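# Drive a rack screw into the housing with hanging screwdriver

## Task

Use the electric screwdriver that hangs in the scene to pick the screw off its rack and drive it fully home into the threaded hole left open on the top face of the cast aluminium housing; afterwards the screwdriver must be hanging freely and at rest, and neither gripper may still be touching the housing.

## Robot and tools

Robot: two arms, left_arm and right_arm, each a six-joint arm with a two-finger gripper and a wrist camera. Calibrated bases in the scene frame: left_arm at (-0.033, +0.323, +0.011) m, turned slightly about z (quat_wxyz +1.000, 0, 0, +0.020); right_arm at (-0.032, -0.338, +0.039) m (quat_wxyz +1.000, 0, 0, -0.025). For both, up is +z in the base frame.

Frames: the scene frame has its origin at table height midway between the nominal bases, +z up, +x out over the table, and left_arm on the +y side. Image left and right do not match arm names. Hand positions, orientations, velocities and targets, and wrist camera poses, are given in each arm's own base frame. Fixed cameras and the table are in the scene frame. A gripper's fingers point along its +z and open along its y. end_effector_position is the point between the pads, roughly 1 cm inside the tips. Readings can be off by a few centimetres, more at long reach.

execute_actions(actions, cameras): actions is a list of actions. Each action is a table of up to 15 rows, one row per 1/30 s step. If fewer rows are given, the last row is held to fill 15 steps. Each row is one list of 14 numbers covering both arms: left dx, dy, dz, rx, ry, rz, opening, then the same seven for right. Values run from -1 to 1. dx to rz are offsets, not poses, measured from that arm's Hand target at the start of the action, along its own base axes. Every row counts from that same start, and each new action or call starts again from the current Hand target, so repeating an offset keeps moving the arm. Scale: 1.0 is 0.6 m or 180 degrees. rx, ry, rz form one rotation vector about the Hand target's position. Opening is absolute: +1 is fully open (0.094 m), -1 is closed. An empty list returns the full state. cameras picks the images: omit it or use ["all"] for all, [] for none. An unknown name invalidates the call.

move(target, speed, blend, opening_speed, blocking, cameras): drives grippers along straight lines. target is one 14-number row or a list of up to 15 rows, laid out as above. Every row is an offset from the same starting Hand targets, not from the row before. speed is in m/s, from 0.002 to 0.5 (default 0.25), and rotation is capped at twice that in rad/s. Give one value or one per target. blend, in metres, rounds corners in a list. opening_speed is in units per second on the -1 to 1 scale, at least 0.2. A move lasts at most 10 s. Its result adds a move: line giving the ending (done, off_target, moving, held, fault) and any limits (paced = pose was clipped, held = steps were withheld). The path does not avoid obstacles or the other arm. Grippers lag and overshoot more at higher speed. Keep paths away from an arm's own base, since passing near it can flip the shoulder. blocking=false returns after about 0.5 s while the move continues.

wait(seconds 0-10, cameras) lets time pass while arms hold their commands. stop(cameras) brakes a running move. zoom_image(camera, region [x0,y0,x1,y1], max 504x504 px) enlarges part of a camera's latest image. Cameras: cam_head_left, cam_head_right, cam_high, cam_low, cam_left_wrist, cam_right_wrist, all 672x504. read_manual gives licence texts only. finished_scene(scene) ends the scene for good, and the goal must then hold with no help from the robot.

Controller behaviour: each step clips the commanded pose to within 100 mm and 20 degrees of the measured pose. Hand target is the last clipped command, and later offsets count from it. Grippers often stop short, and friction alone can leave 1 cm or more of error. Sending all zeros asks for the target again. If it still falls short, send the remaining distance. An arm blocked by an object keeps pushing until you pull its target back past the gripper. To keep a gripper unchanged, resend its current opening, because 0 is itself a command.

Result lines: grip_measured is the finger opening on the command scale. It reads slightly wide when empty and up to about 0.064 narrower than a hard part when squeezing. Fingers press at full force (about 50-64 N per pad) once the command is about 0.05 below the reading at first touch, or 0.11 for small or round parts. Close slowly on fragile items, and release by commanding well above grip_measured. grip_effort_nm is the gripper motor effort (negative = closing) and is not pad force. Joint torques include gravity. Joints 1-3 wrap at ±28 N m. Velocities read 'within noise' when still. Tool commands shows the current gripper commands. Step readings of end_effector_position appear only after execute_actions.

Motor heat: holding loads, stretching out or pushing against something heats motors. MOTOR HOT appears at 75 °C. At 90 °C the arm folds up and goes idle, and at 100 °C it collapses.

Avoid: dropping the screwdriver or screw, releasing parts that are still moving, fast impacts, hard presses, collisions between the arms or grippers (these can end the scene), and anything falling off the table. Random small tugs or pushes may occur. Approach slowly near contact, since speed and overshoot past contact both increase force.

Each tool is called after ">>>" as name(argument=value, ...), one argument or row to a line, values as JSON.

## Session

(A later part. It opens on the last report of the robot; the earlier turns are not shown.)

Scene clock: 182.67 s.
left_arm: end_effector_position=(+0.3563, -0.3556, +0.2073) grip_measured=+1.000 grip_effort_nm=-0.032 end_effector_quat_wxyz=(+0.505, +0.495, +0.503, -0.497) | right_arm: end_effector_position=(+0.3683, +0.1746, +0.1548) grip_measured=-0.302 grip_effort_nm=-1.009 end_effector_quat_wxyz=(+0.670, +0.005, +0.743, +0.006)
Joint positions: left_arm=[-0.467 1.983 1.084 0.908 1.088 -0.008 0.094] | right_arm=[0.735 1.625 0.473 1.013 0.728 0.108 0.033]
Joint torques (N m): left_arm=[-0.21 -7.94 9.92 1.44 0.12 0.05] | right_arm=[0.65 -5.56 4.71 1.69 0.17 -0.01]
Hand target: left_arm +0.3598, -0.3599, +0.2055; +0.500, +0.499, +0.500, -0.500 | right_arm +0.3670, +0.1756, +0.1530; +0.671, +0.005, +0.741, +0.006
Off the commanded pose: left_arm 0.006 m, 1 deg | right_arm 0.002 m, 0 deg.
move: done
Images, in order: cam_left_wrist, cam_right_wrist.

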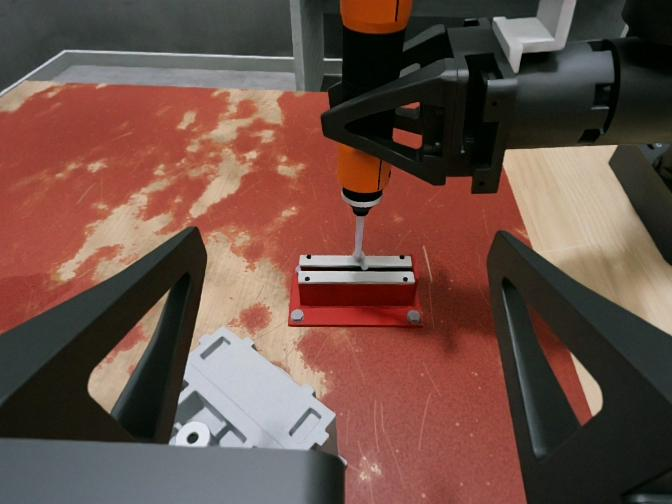

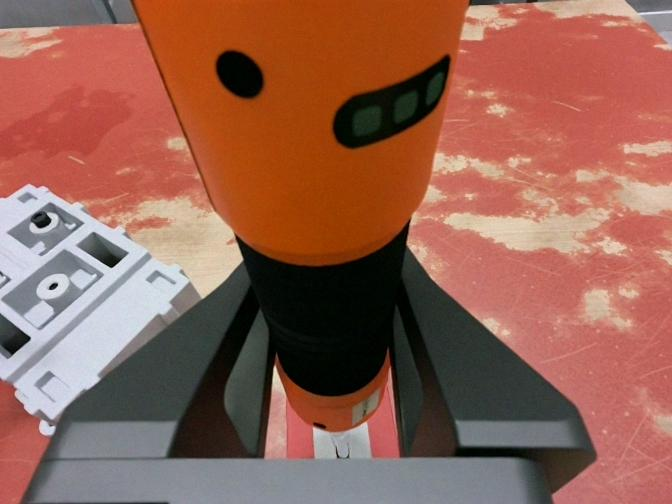

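>>> move(
  target=[0,0,0,0,0,0,1,0.0,0.0,-0.02,0.0,0.0,0,-0.6],
  speed=0.05,
  cameras=["cam_right_wrist","cam_left_wrist"],
)

>>> zoom_image(
  camera="cam_left_wrist",
  region=[310, 180, 410, 290],
)

>>> zoom_image(
  camera="cam_right_wrist",
  region=[270, 360, 410, 470],
)

Scene clock: 213.80 s.
left_arm: end_effector_position=(+0.3563, -0.3556, +0.2072) grip_measured=+1.000 grip_effort_nm=-0.032 end_effector_quat_wxyz=(+0.504, +0.495, +0.503, -0.497) | right_arm: end_effector_position=(+0.3699, +0.1758, +0.1459) grip_measured=-0.302 grip_effort_nm=-1.013 end_effector_quat_wxyz=(+0.672, +0.007, +0.740, +0.008)
Joint positions: left_arm=[-0.467 1.983 1.084 0.908 1.088 -0.008 0.094] | right_arm=[0.735 1.681 0.466 1.085 0.729 0.108 0.033]
Joint torques (N m): left_arm=[-0.23 -7.97 9.95 1.46 0.12 0.06] | right_arm=[0.68 -5.71 3.66 1.64 0.16 0]
Hand target: left_arm +0.3598, -0.3599, +0.2054; +0.500, +0.499, +0.500, -0.500 | right_arm +0.3670, +0.1756, +0.1410; +0.671, +0.005, +0.741, +0.006
Off the commanded pose: left_arm 0.006 m, 1 deg | right_arm 0.006 m, 0 deg.
move: done
Images, in order: cam_left_wrist, cam_right_wrist.

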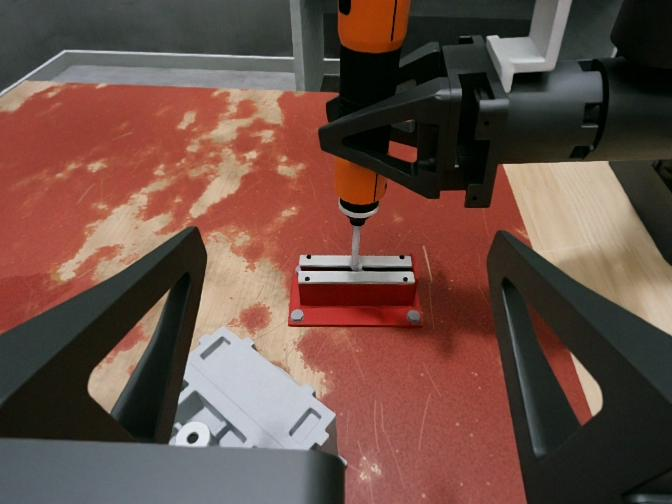

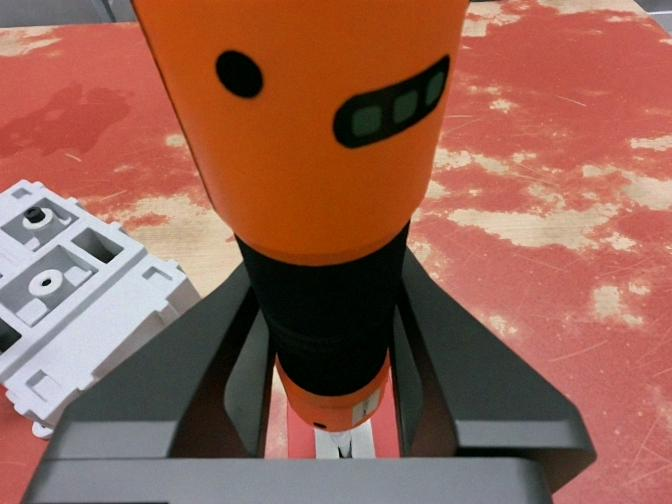

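Scaled by 4.582 from the camera's 672x504 image, which has a finer 960x720 frame.

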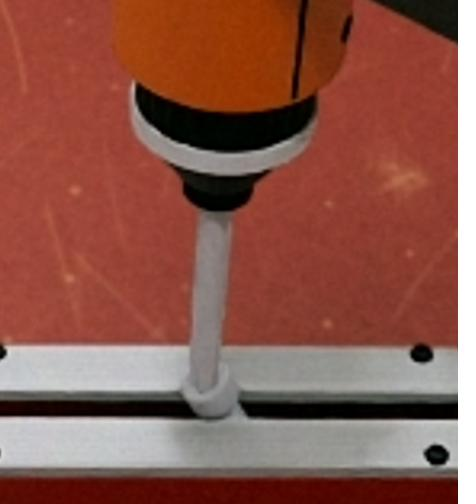

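Scaled by 3.600 from the camera's 672x504 image, which has a finer 960x720 frame.

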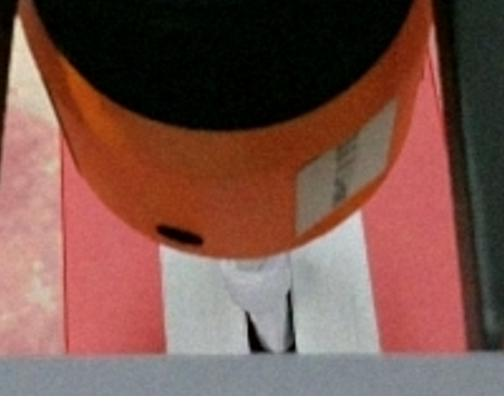

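>>> move(
  target=[0,0,0,0,0,0,1,0.0,-0.012,-0.011,0.0,0.0,0,-0.6],
  speed=0.04,
  cameras=["cam_right_wrist","cam_left_wrist"],
)

>>> zoom_image(
  camera="cam_left_wrist",
  region=[310, 180, 410, 290],
)

>>> zoom_image(
  camera="cam_right_wrist",
  region=[270, 360, 410, 470],
)

Scene clock: 220.80 s.
left_arm: end_effector_position=(+0.3563, -0.3556, +0.2072) grip_measured=+1.000 grip_effort_nm=-0.022 end_effector_quat_wxyz=(+0.504, +0.495, +0.503, -0.497) | right_arm: end_effector_position=(+0.3683, +0.1704, +0.1417) grip_measured=-0.302 grip_effort_nm=-1.009 end_effector_quat_wxyz=(+0.675, +0.012, +0.738, +0.009)
Joint positions: left_arm=[-0.467 1.983 1.084 0.908 1.088 -0.008 0.094] | right_arm=[0.726 1.699 0.441 1.14 0.725 0.109 0.033]
Joint torques (N m): left_arm=[-0.27 -7.94 9.96 1.45 0.12 0.07] | right_arm=[-0.55 -5.56 3.28 1.61 -0.07 -0.06]
Hand target: left_arm +0.3598, -0.3599, +0.2054; +0.500, +0.499, +0.500, -0.500 | right_arm +0.3671, +0.1684, +0.1346; +0.671, +0.006, +0.741, +0.006
Off the commanded pose: left_arm 0.006 m, 1 deg | right_arm 0.008 m, 1 deg.
move: done
Images, in order: cam_left_wrist, cam_right_wrist.

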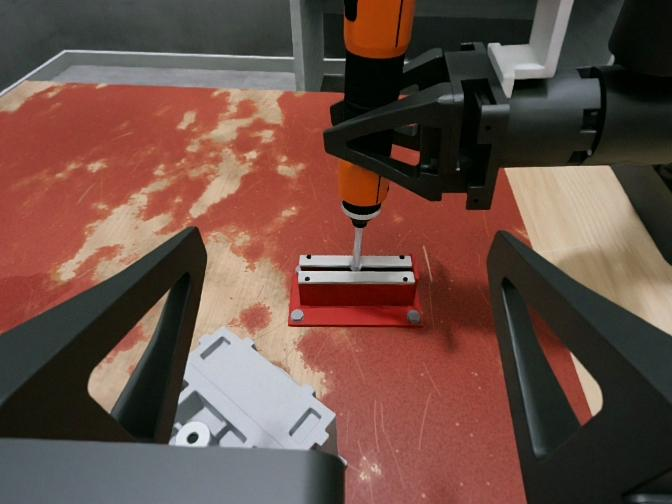

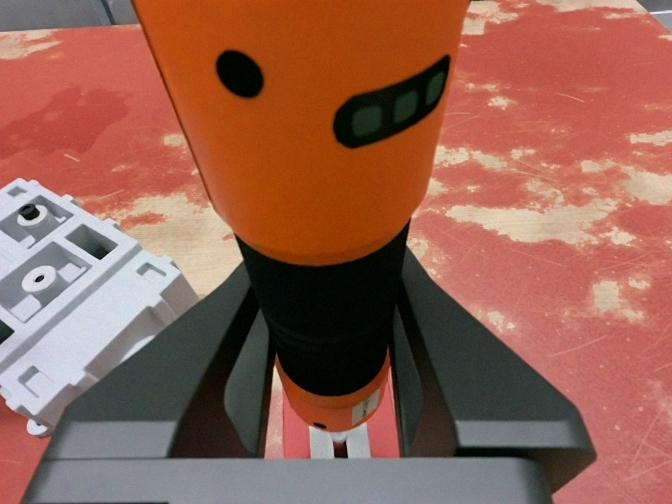

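Scaled by 4.582 from the camera's 672x504 image, which has a finer 960x720 frame.

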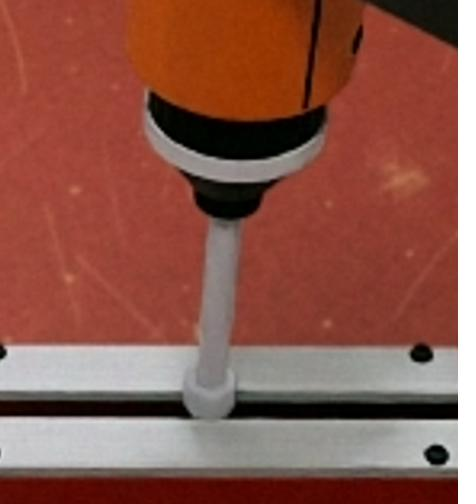

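Scaled by 3.600 from the camera's 672x504 image, which has a finer 960x720 frame.

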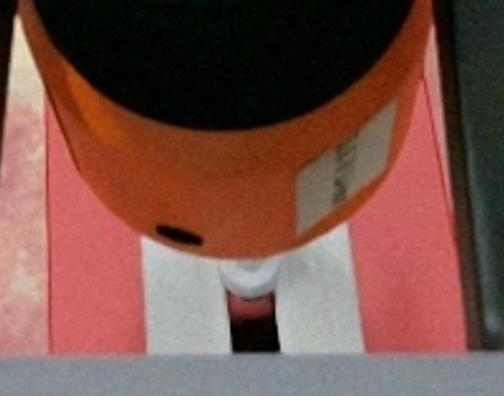

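>>> move(
  target=[0,0,0,0,0,0,1,0.0,0.00,0.1,0.0,0.0,0,-0.6],
  speed=0.06,
  cameras=["cam_right_wrist","cam_left_wrist","cam_low"],
)

>>> zoom_image(
  camera="cam_left_wrist",
  region=[310, 180, 410, 290],
)

>>> zoom_image(
  camera="cam_low",
  region=[180, 190, 280, 310],
)

Scene clock: 229.40 s.
left_arm: end_effector_position=(+0.3563, -0.3556, +0.2072) grip_measured=+1.000 grip_effort_nm=-0.032 end_effector_quat_wxyz=(+0.504, +0.495, +0.503, -0.497) | right_arm: end_effector_position=(+0.3634, +0.1669, +0.1766) grip_measured=-0.302 grip_effort_nm=-1.013 end_effector_quat_wxyz=(+0.660, -0.003, +0.751, -0.002)
Joint positions: left_arm=[-0.467 1.983 1.084 0.908 1.088 -0.008 0.094] | right_arm=[0.725 1.475 0.494 0.81 0.717 0.106 0.033]
Joint torques (N m): left_arm=[-0.23 -7.97 9.95 1.46 0.11 0.06] | right_arm=[-0.44 -7.98 8.14 1.31 0.07 -0.06]
Hand target: left_arm +0.3598, -0.3599, +0.2054; +0.500, +0.499, +0.500, -0.500 | right_arm +0.3671, +0.1683, +0.1945; +0.671, +0.006, +0.741, +0.006
Off the commanded pose: left_arm 0.006 m, 1 deg | right_arm 0.018 m, 2 deg.
move: off_target (right_arm)
Images, in order: cam_low, cam_left_wrist, cam_right_wrist.

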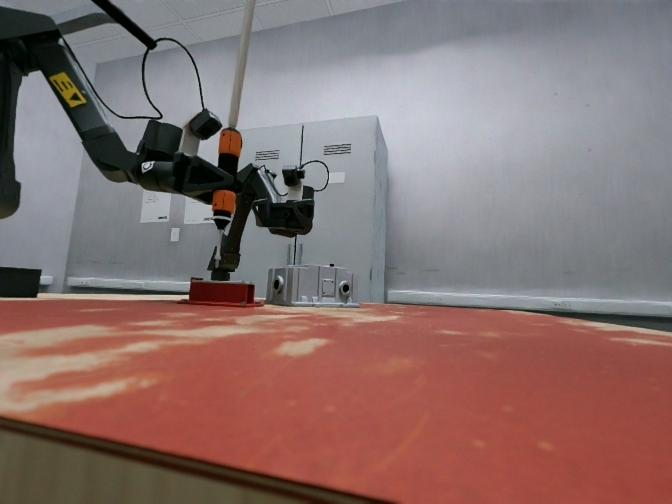

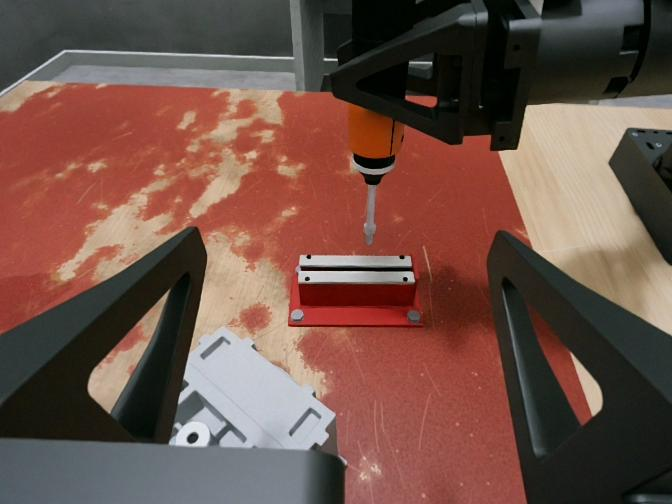

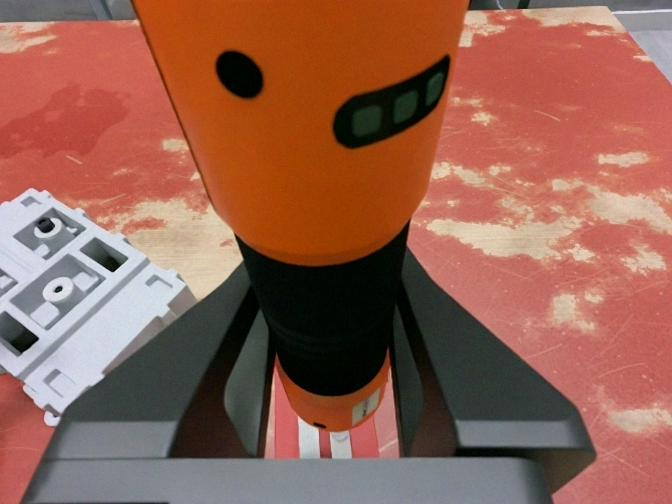

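Scaled by 4.582 from the camera's 672x504 image, which has a finer 960x720 frame.

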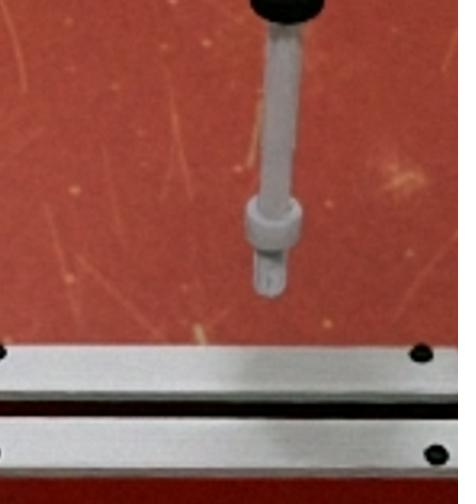

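Scaled by 4.200 from the camera's 672x504 image, which has a finer 960x720 frame.

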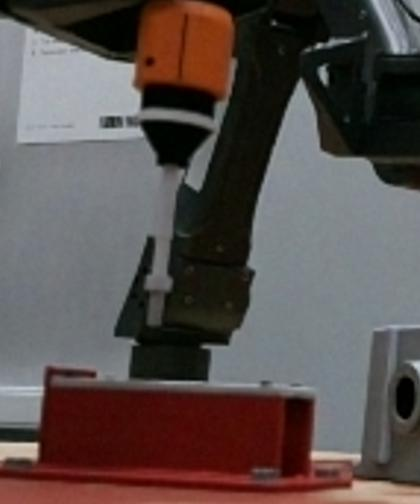

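>>> zoom_image(
  camera="cam_right_wrist",
  region=[0, 170, 200, 430],
)

>>> zoom_image(
  camera="cam_left_wrist",
  region=[140, 320, 350, 480],
)

Scaled by 1.938 from the camera's 672x504 image, which has a finer 960x720 frame.

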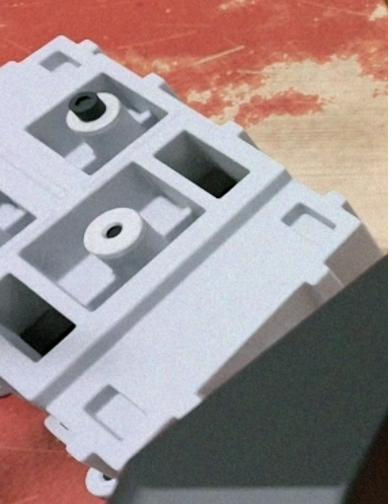

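Scaled by 2.400 from the camera's 672x504 image, which has a finer 960x720 frame.

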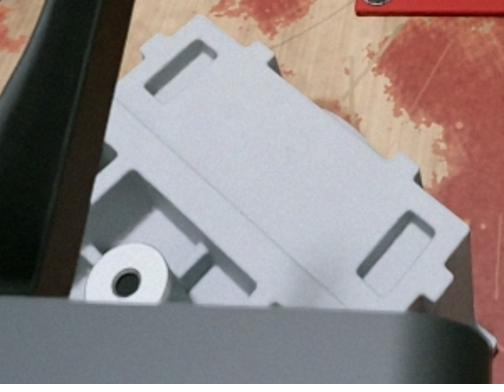

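>>> move(
  target=[
    [0.1,0.295,0.05,0,0,0,1,0.0,0.00,0.131,0.0,-0.005,0,-0.6],
    [0.127,0.295,0.05,0,0,0,1,0.12,0.3145,0.096,0.0,-0.0095,0,-0.6],
  ],
  speed=0.15,
  blend=0.02,
  cameras=["cam_right_wrist","cam_left_wrist","cam_low"],
)

>>> zoom_image(
  camera="cam_left_wrist",
  region=[290, 120, 410, 300],
)

>>> zoom_image(
  camera="cam_right_wrist",
  region=[270, 360, 410, 470],
)

>>> zoom_image(
  camera="cam_low",
  region=[230, 150, 370, 310],
)

Scene clock: 284.67 s.
left_arm: end_effector_position=(+0.4306, -0.1827, +0.2372) grip_measured=+1.000 grip_effort_nm=-0.027 end_effector_quat_wxyz=(+0.506, +0.499, +0.500, -0.496) | right_arm: end_effector_position=(+0.4372, +0.3510, +0.2452) grip_measured=-0.302 grip_effort_nm=-1.009 end_effector_quat_wxyz=(+0.680, +0.004, +0.733, +0.004)
Joint positions: left_arm=[-0.013 2.038 1.284 0.846 1.547 -0.084 0.094] | right_arm=[0.932 2.005 1.398 0.482 0.927 0.112 0.033]
Joint torques (N m): left_arm=[-0.02 -8.38 10.17 1.15 0.04 -0.07] | right_arm=[0.42 -10.92 9.88 1.25 0.14 -0.01]
Hand target: left_arm +0.4360, -0.1830, +0.2353; +0.500, +0.499, +0.500, -0.500 | right_arm +0.4390, +0.3572, +0.2521; +0.682, +0.005, +0.731, +0.006
Off the commanded pose: left_arm 0.006 m, 1 deg | right_arm 0.009 m, 0 deg.
move: done
Images, in order: cam_low, cam_left_wrist, cam_right_wrist.

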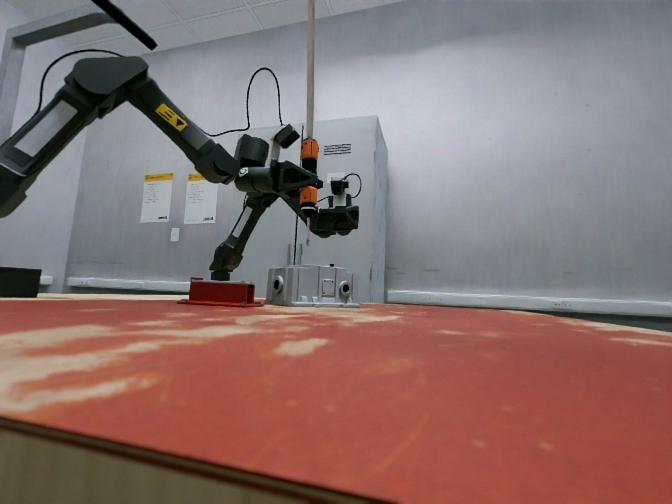

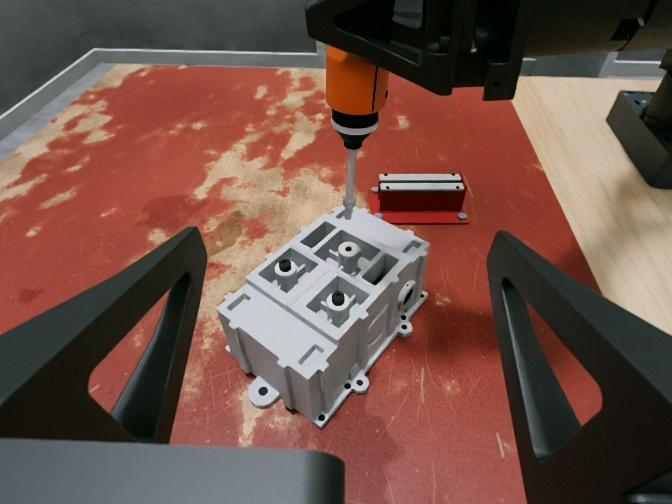

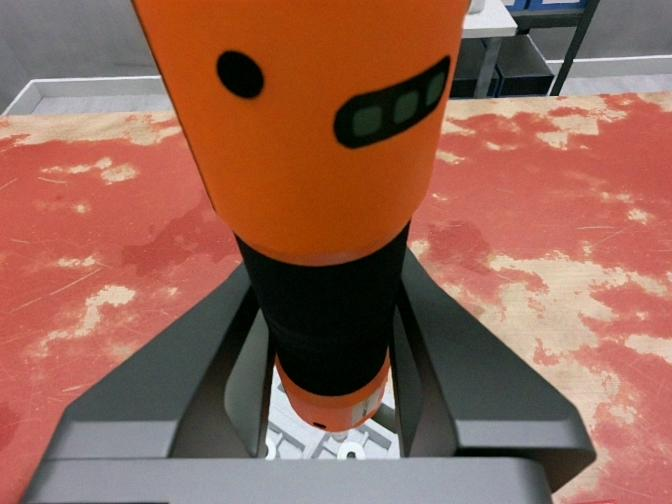

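Scaled by 2.800 from the camera's 672x504 image, which has a finer 960x720 frame.

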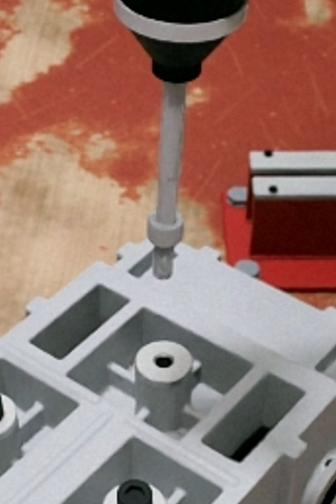

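Scaled by 3.600 from the camera's 672x504 image, which has a finer 960x720 frame.

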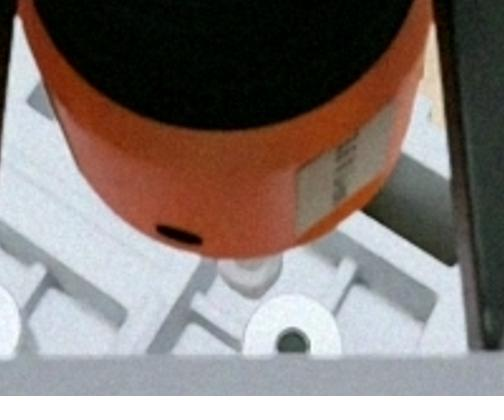

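Scaled by 3.150 from the camera's 672x504 image, which has a finer 960x720 frame.

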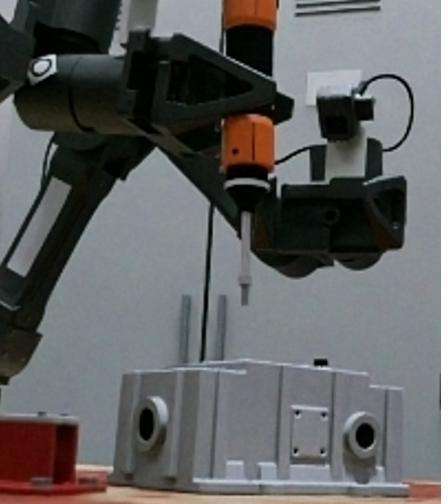

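>>> move(
  target=[0,0,0,0,0,0,1,0.002,-0.028,-0.073,0.0,0.008,0,-0.6],
  speed=0.08,
  cameras=["cam_right_wrist","cam_left_wrist","cam_low"],
)

>>> zoom_image(
  camera="cam_left_wrist",
  region=[300, 160, 400, 290],
)

>>> zoom_image(
  camera="cam_right_wrist",
  region=[270, 360, 410, 470],
)

>>> zoom_image(
  camera="cam_low",
  region=[230, 150, 370, 310],
)

Scene clock: 304.23 s.
left_arm: end_effector_position=(+0.4306, -0.1827, +0.2373) grip_measured=+1.000 grip_effort_nm=-0.032 end_effector_quat_wxyz=(+0.505, +0.499, +0.500, -0.496) | right_arm: end_effector_position=(+0.4400, +0.3372, +0.2166) grip_measured=-0.302 grip_effort_nm=-1.009 end_effector_quat_wxyz=(+0.675, +0.014, +0.738, +0.002)
Joint positions: left_arm=[-0.013 2.038 1.284 0.846 1.547 -0.084 0.094] | right_arm=[0.911 2.02 1.313 0.558 0.921 0.14 0.033]
Joint torques (N m): left_arm=[-0.02 -8.39 10.13 1.16 0.06 -0.07] | right_arm=[-0.09 -10.88 5.39 1.6 -0.08 0]
Hand target: left_arm +0.4359, -0.1830, +0.2354; +0.500, +0.499, +0.500, -0.500 | right_arm +0.4401, +0.3404, +0.2083; +0.673, +0.006, +0.740, +0.006
Off the commanded pose: left_arm 0.006 m, 1 deg | right_arm 0.009 m, 1 deg.
move: done
Images, in order: cam_low, cam_left_wrist, cam_right_wrist.

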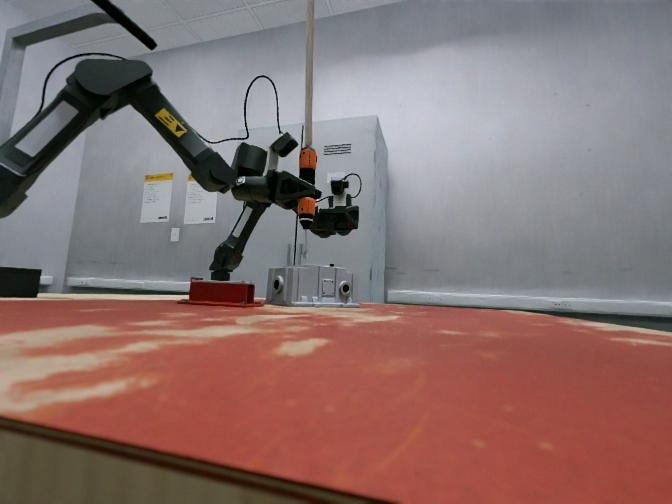

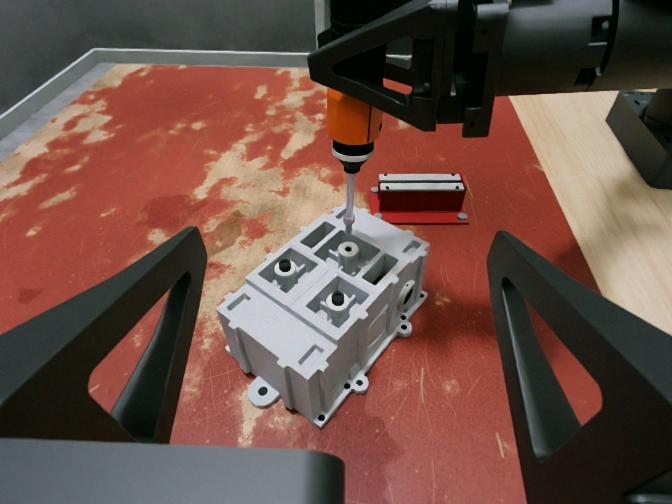

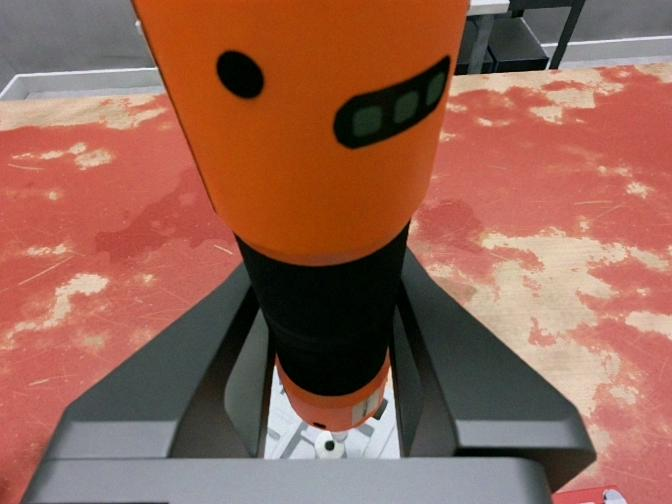

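Scaled by 3.877 from the camera's 672x504 image, which has a finer 960x720 frame.

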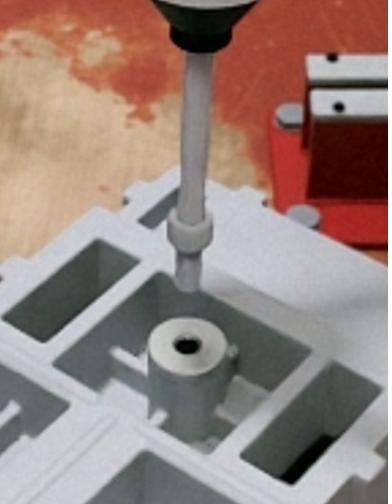

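Scaled by 3.600 from the camera's 672x504 image, which has a finer 960x720 frame.

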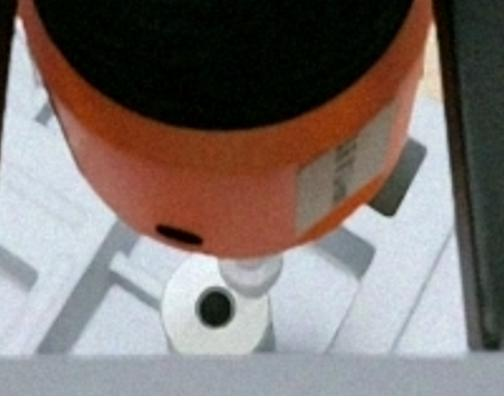

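Scaled by 3.150 from the camera's 672x504 image, which has a finer 960x720 frame.

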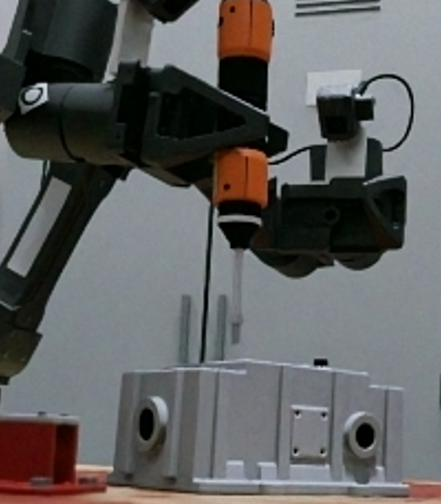

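>>> move(
  target=[0,0,0,0,0,0,1,0.004,0.018,-0.011,-0.007,0.006,0,-0.6],
  speed=0.06,
  cameras=["cam_right_wrist","cam_left_wrist","cam_low"],
)

>>> zoom_image(
  camera="cam_left_wrist",
  region=[300, 160, 400, 290],
)

>>> zoom_image(
  camera="cam_right_wrist",
  region=[270, 360, 410, 470],
)

>>> zoom_image(
  camera="cam_low",
  region=[230, 150, 370, 310],
)

Scene clock: 320.47 s.
left_arm: end_effector_position=(+0.4306, -0.1827, +0.2373) grip_measured=+1.000 grip_effort_nm=-0.037 end_effector_quat_wxyz=(+0.505, +0.499, +0.500, -0.496) | right_arm: end_effector_position=(+0.4422, +0.3402, +0.2040) grip_measured=-0.302 grip_effort_nm=-1.009 end_effector_quat_wxyz=(+0.669, +0.009, +0.743, -0.004)
Joint positions: left_arm=[-0.013 2.038 1.284 0.846 1.547 -0.085 0.094] | right_arm=[0.911 2.049 1.321 0.557 0.921 0.144 0.033]
Joint torques (N m): left_arm=[-0.05 -8.36 10.13 1.16 0.06 -0.06] | right_arm=[1.11 -10.24 8.87 1.17 0.01 -0.02]
Hand target: left_arm +0.4360, -0.1830, +0.2354; +0.500, +0.499, +0.500, -0.500 | right_arm +0.4425, +0.3512, +0.2017; +0.666, -0.002, +0.746, -0.002
Off the commanded pose: left_arm 0.006 m, 1 deg | right_arm 0.011 m, 1 deg.
move: off_target (right_arm)
Images, in order: cam_low, cam_left_wrist, cam_right_wrist.

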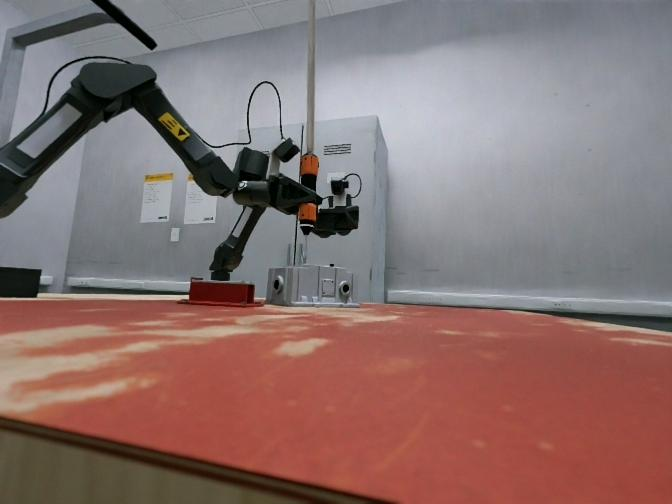

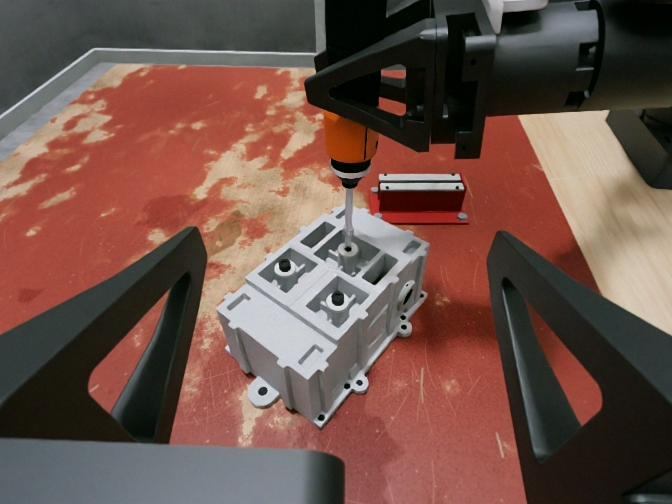

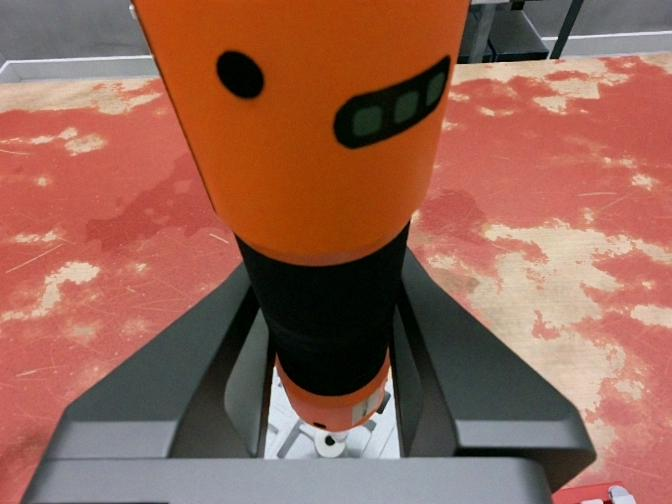

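Scaled by 3.877 from the camera's 672x504 image, which has a finer 960x720 frame.

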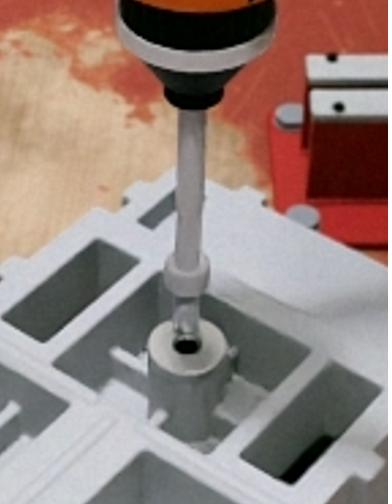

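Scaled by 3.600 from the camera's 672x504 image, which has a finer 960x720 frame.

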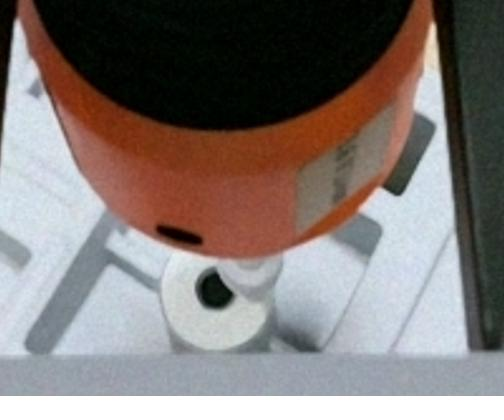

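Scaled by 3.150 from the camera's 672x504 image, which has a finer 960x720 frame.

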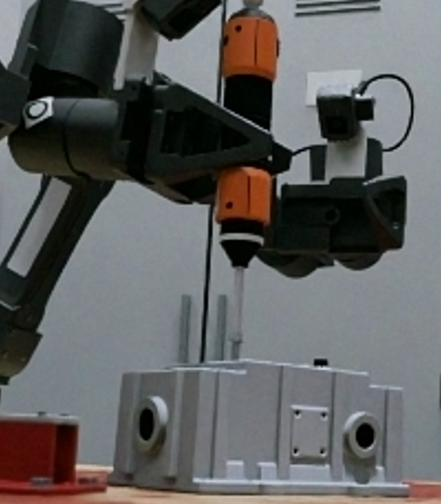

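>>> move(
  target=[0,0,0,0,0,0,1,-0.001,0.003,0.033,0,0,0,-0.6],
  speed=0.06,
  cameras=["cam_right_wrist","cam_left_wrist"],
)

>>> zoom_image(
  camera="cam_left_wrist",
  region=[300, 160, 400, 290],
)

>>> zoom_image(
  camera="cam_right_wrist",
  region=[270, 360, 410, 470],
)

Scene clock: 333.97 s.
left_arm: end_effector_position=(+0.4306, -0.1827, +0.2373) grip_measured=+1.000 grip_effort_nm=-0.022 end_effector_quat_wxyz=(+0.505, +0.499, +0.500, -0.496) | right_arm: end_effector_position=(+0.4427, +0.3446, +0.2062) grip_measured=-0.302 grip_effort_nm=-1.009 end_effector_quat_wxyz=(+0.661, -0.002, +0.750, -0.013)
Joint positions: left_arm=[-0.013 2.038 1.284 0.846 1.547 -0.085 0.094] | right_arm=[0.915 2.049 1.359 0.48 0.921 0.145 0.033]
Joint torques (N m): left_arm=[-0.05 -8.39 10.11 1.17 0.04 -0.05] | right_arm=[0.92 -12.89 9.54 1.26 0.07 0.02]
Hand target: left_arm +0.4360, -0.1830, +0.2354; +0.500, +0.499, +0.500, -0.500 | right_arm +0.4419, +0.3529, +0.2214; +0.666, -0.002, +0.746, -0.002
Off the commanded pose: left_arm 0.006 m, 1 deg | right_arm 0.017 m, 1 deg.
move: off_target (right_arm)
Images, in order: cam_left_wrist, cam_right_wrist.

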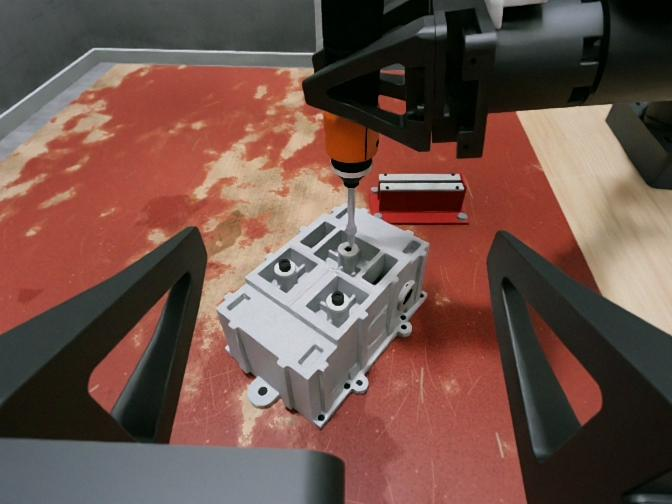

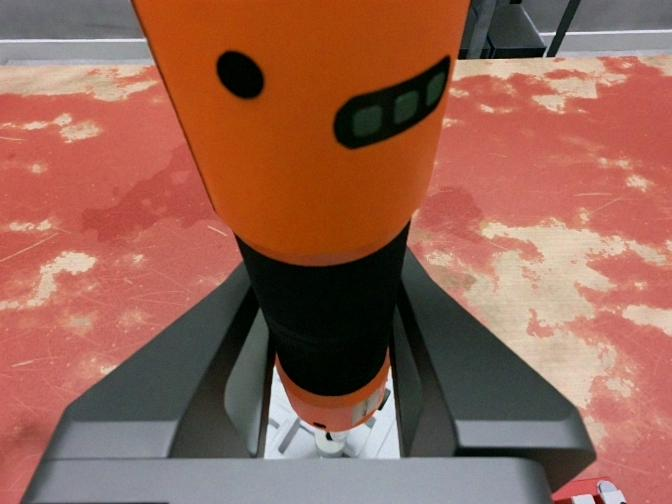

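Scaled by 3.877 from the camera's 672x504 image, which has a finer 960x720 frame.

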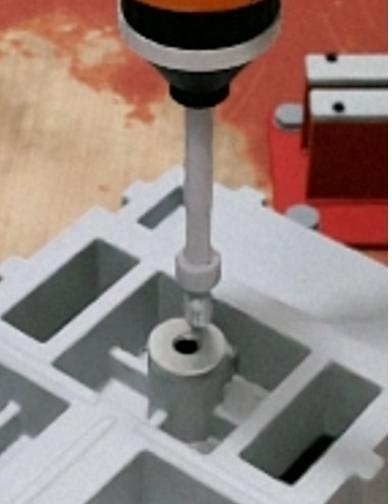

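Scaled by 3.600 from the camera's 672x504 image, which has a finer 960x720 frame.

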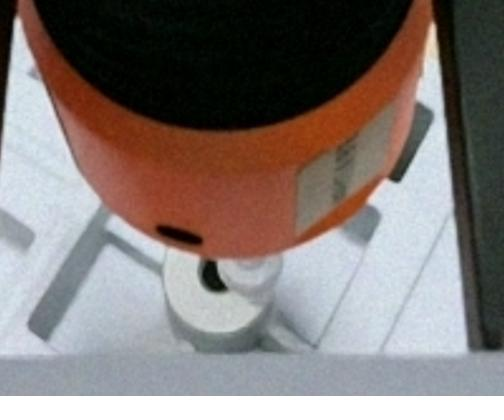

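>>> move(
  target=[0,0,0,0,0,0,1,0.0,0.003,0.0,0.007,-0.008,0,-0.6],
  speed=0.06,
  cameras=["cam_right_wrist","cam_left_wrist"],
)

>>> zoom_image(
  camera="cam_left_wrist",
  region=[300, 160, 400, 290],
)

>>> zoom_image(
  camera="cam_right_wrist",
  region=[270, 360, 410, 470],
)

Scene clock: 344.20 s.
left_arm: end_effector_position=(+0.4306, -0.1827, +0.2373) grip_measured=+1.000 grip_effort_nm=-0.027 end_effector_quat_wxyz=(+0.505, +0.499, +0.500, -0.496) | right_arm: end_effector_position=(+0.4422, +0.3466, +0.2104) grip_measured=-0.302 grip_effort_nm=-1.009 end_effector_quat_wxyz=(+0.666, +0.003, +0.746, -0.005)
Joint positions: left_arm=[-0.013 2.038 1.284 0.846 1.547 -0.085 0.094] | right_arm=[0.918 2.049 1.359 0.504 0.921 0.146 0.033]
Joint torques (N m): left_arm=[0.01 -8.36 10.13 1.17 0.06 -0.05] | right_arm=[0.9 -11.81 8.57 1.55 0.12 -0.13]
Hand target: left_arm +0.4360, -0.1830, +0.2354; +0.500, +0.499, +0.500, -0.500 | right_arm +0.4420, +0.3547, +0.2214; +0.675, +0.006, +0.738, +0.006
Off the commanded pose: left_arm 0.006 m, 1 deg | right_arm 0.014 m, 2 deg.
move: off_target (right_arm)
Images, in order: cam_left_wrist, cam_right_wrist.

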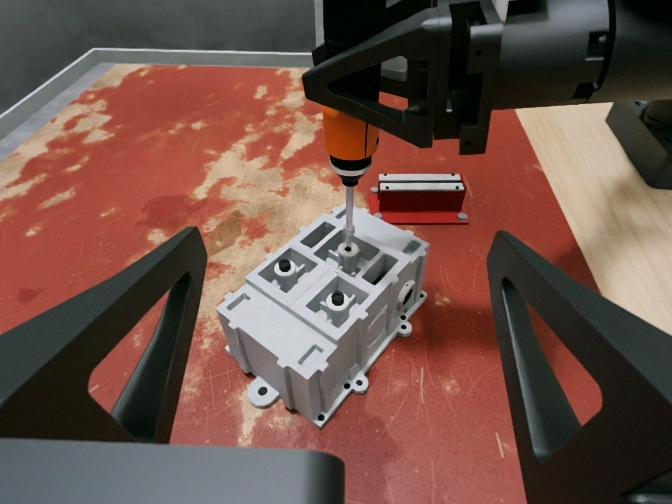

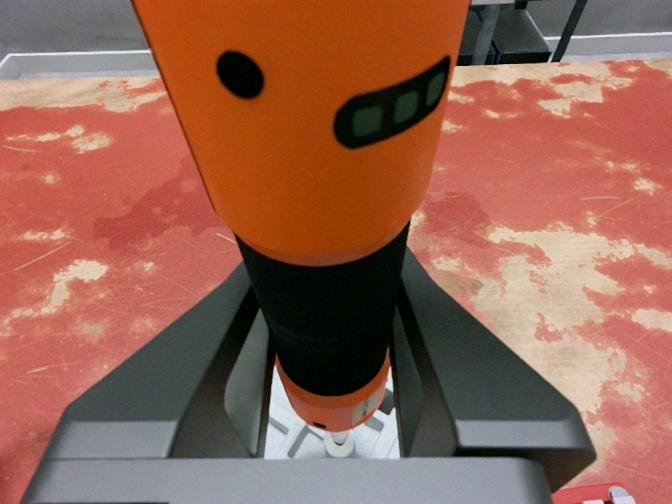

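Scaled by 3.877 from the camera's 672x504 image, which has a finer 960x720 frame.

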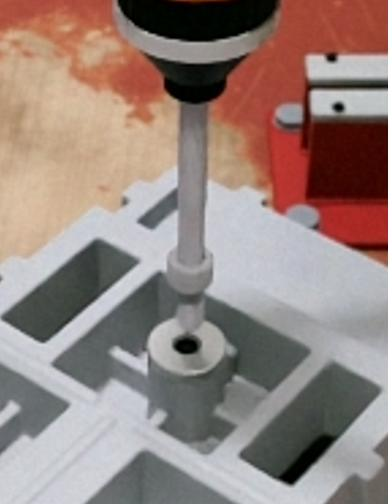

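Scaled by 3.600 from the camera's 672x504 image, which has a finer 960x720 frame.

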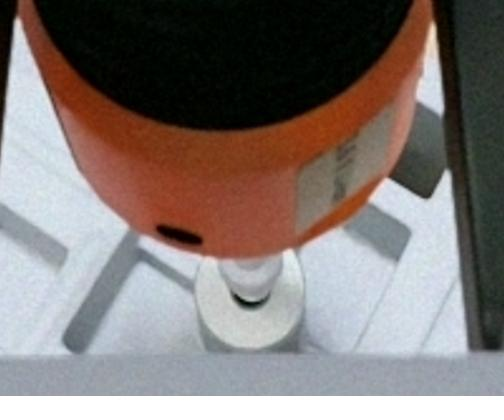

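>>> move(
  target=[0,0,0,0,0,0,1,0.0015,0.000,-0.036,-0.003,0.004,0,-0.6],
  speed=0.05,
  cameras=["cam_right_wrist","cam_left_wrist"],
)

>>> zoom_image(
  camera="cam_left_wrist",
  region=[300, 160, 400, 290],
)

>>> zoom_image(
  camera="cam_right_wrist",
  region=[270, 360, 410, 470],
)

Scene clock: 355.67 s.
left_arm: end_effector_position=(+0.4306, -0.1827, +0.2373) grip_measured=+1.000 grip_effort_nm=-0.022 end_effector_quat_wxyz=(+0.505, +0.499, +0.500, -0.496) | right_arm: end_effector_position=(+0.4442, +0.3492, +0.2049) grip_measured=-0.302 grip_effort_nm=-1.009 end_effector_quat_wxyz=(+0.670, +0.007, +0.742, +0.000)
Joint positions: left_arm=[-0.013 2.038 1.284 0.846 1.547 -0.085 0.094] | right_arm=[0.918 2.073 1.359 0.544 0.921 0.146 0.033]
Joint torques (N m): left_arm=[-0.02 -8.34 10.15 1.17 0.04 -0.05] | right_arm=[0.81 -10.96 6.28 1.57 0.08 -0.08]
Hand target: left_arm +0.4360, -0.1830, +0.2354; +0.500, +0.499, +0.500, -0.500 | right_arm +0.4429, +0.3547, +0.1998; +0.670, +0.002, +0.742, +0.002
Off the commanded pose: left_arm 0.006 m, 1 deg | right_arm 0.008 m, 1 deg.
move: done
Images, in order: cam_left_wrist, cam_right_wrist.

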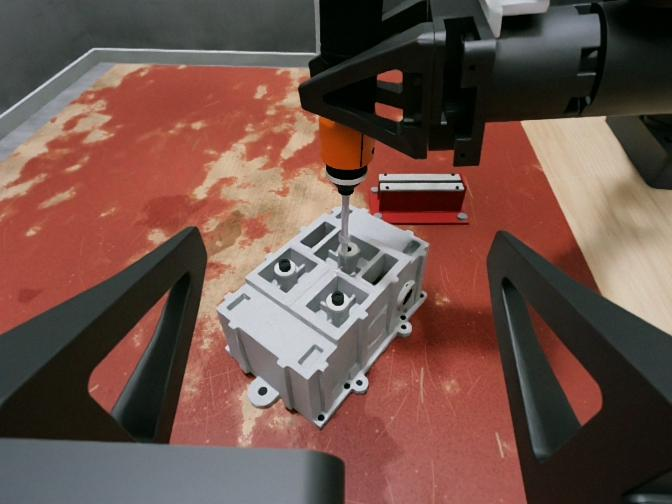

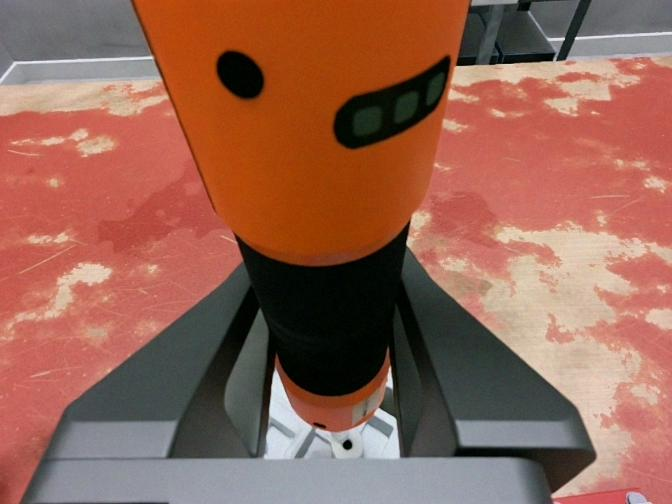

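Scaled by 3.877 from the camera's 672x504 image, which has a finer 960x720 frame.

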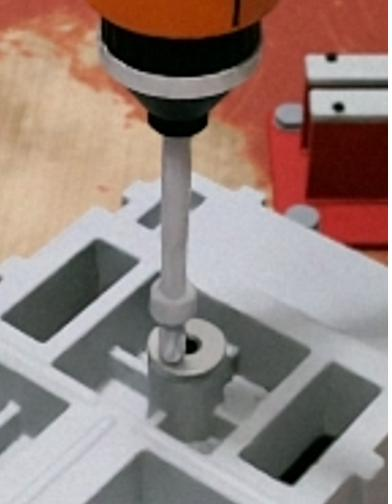

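Scaled by 3.600 from the camera's 672x504 image, which has a finer 960x720 frame.

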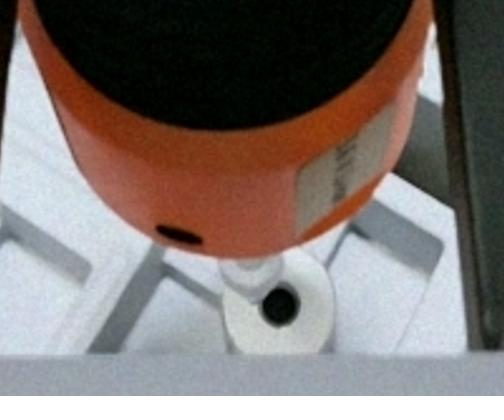

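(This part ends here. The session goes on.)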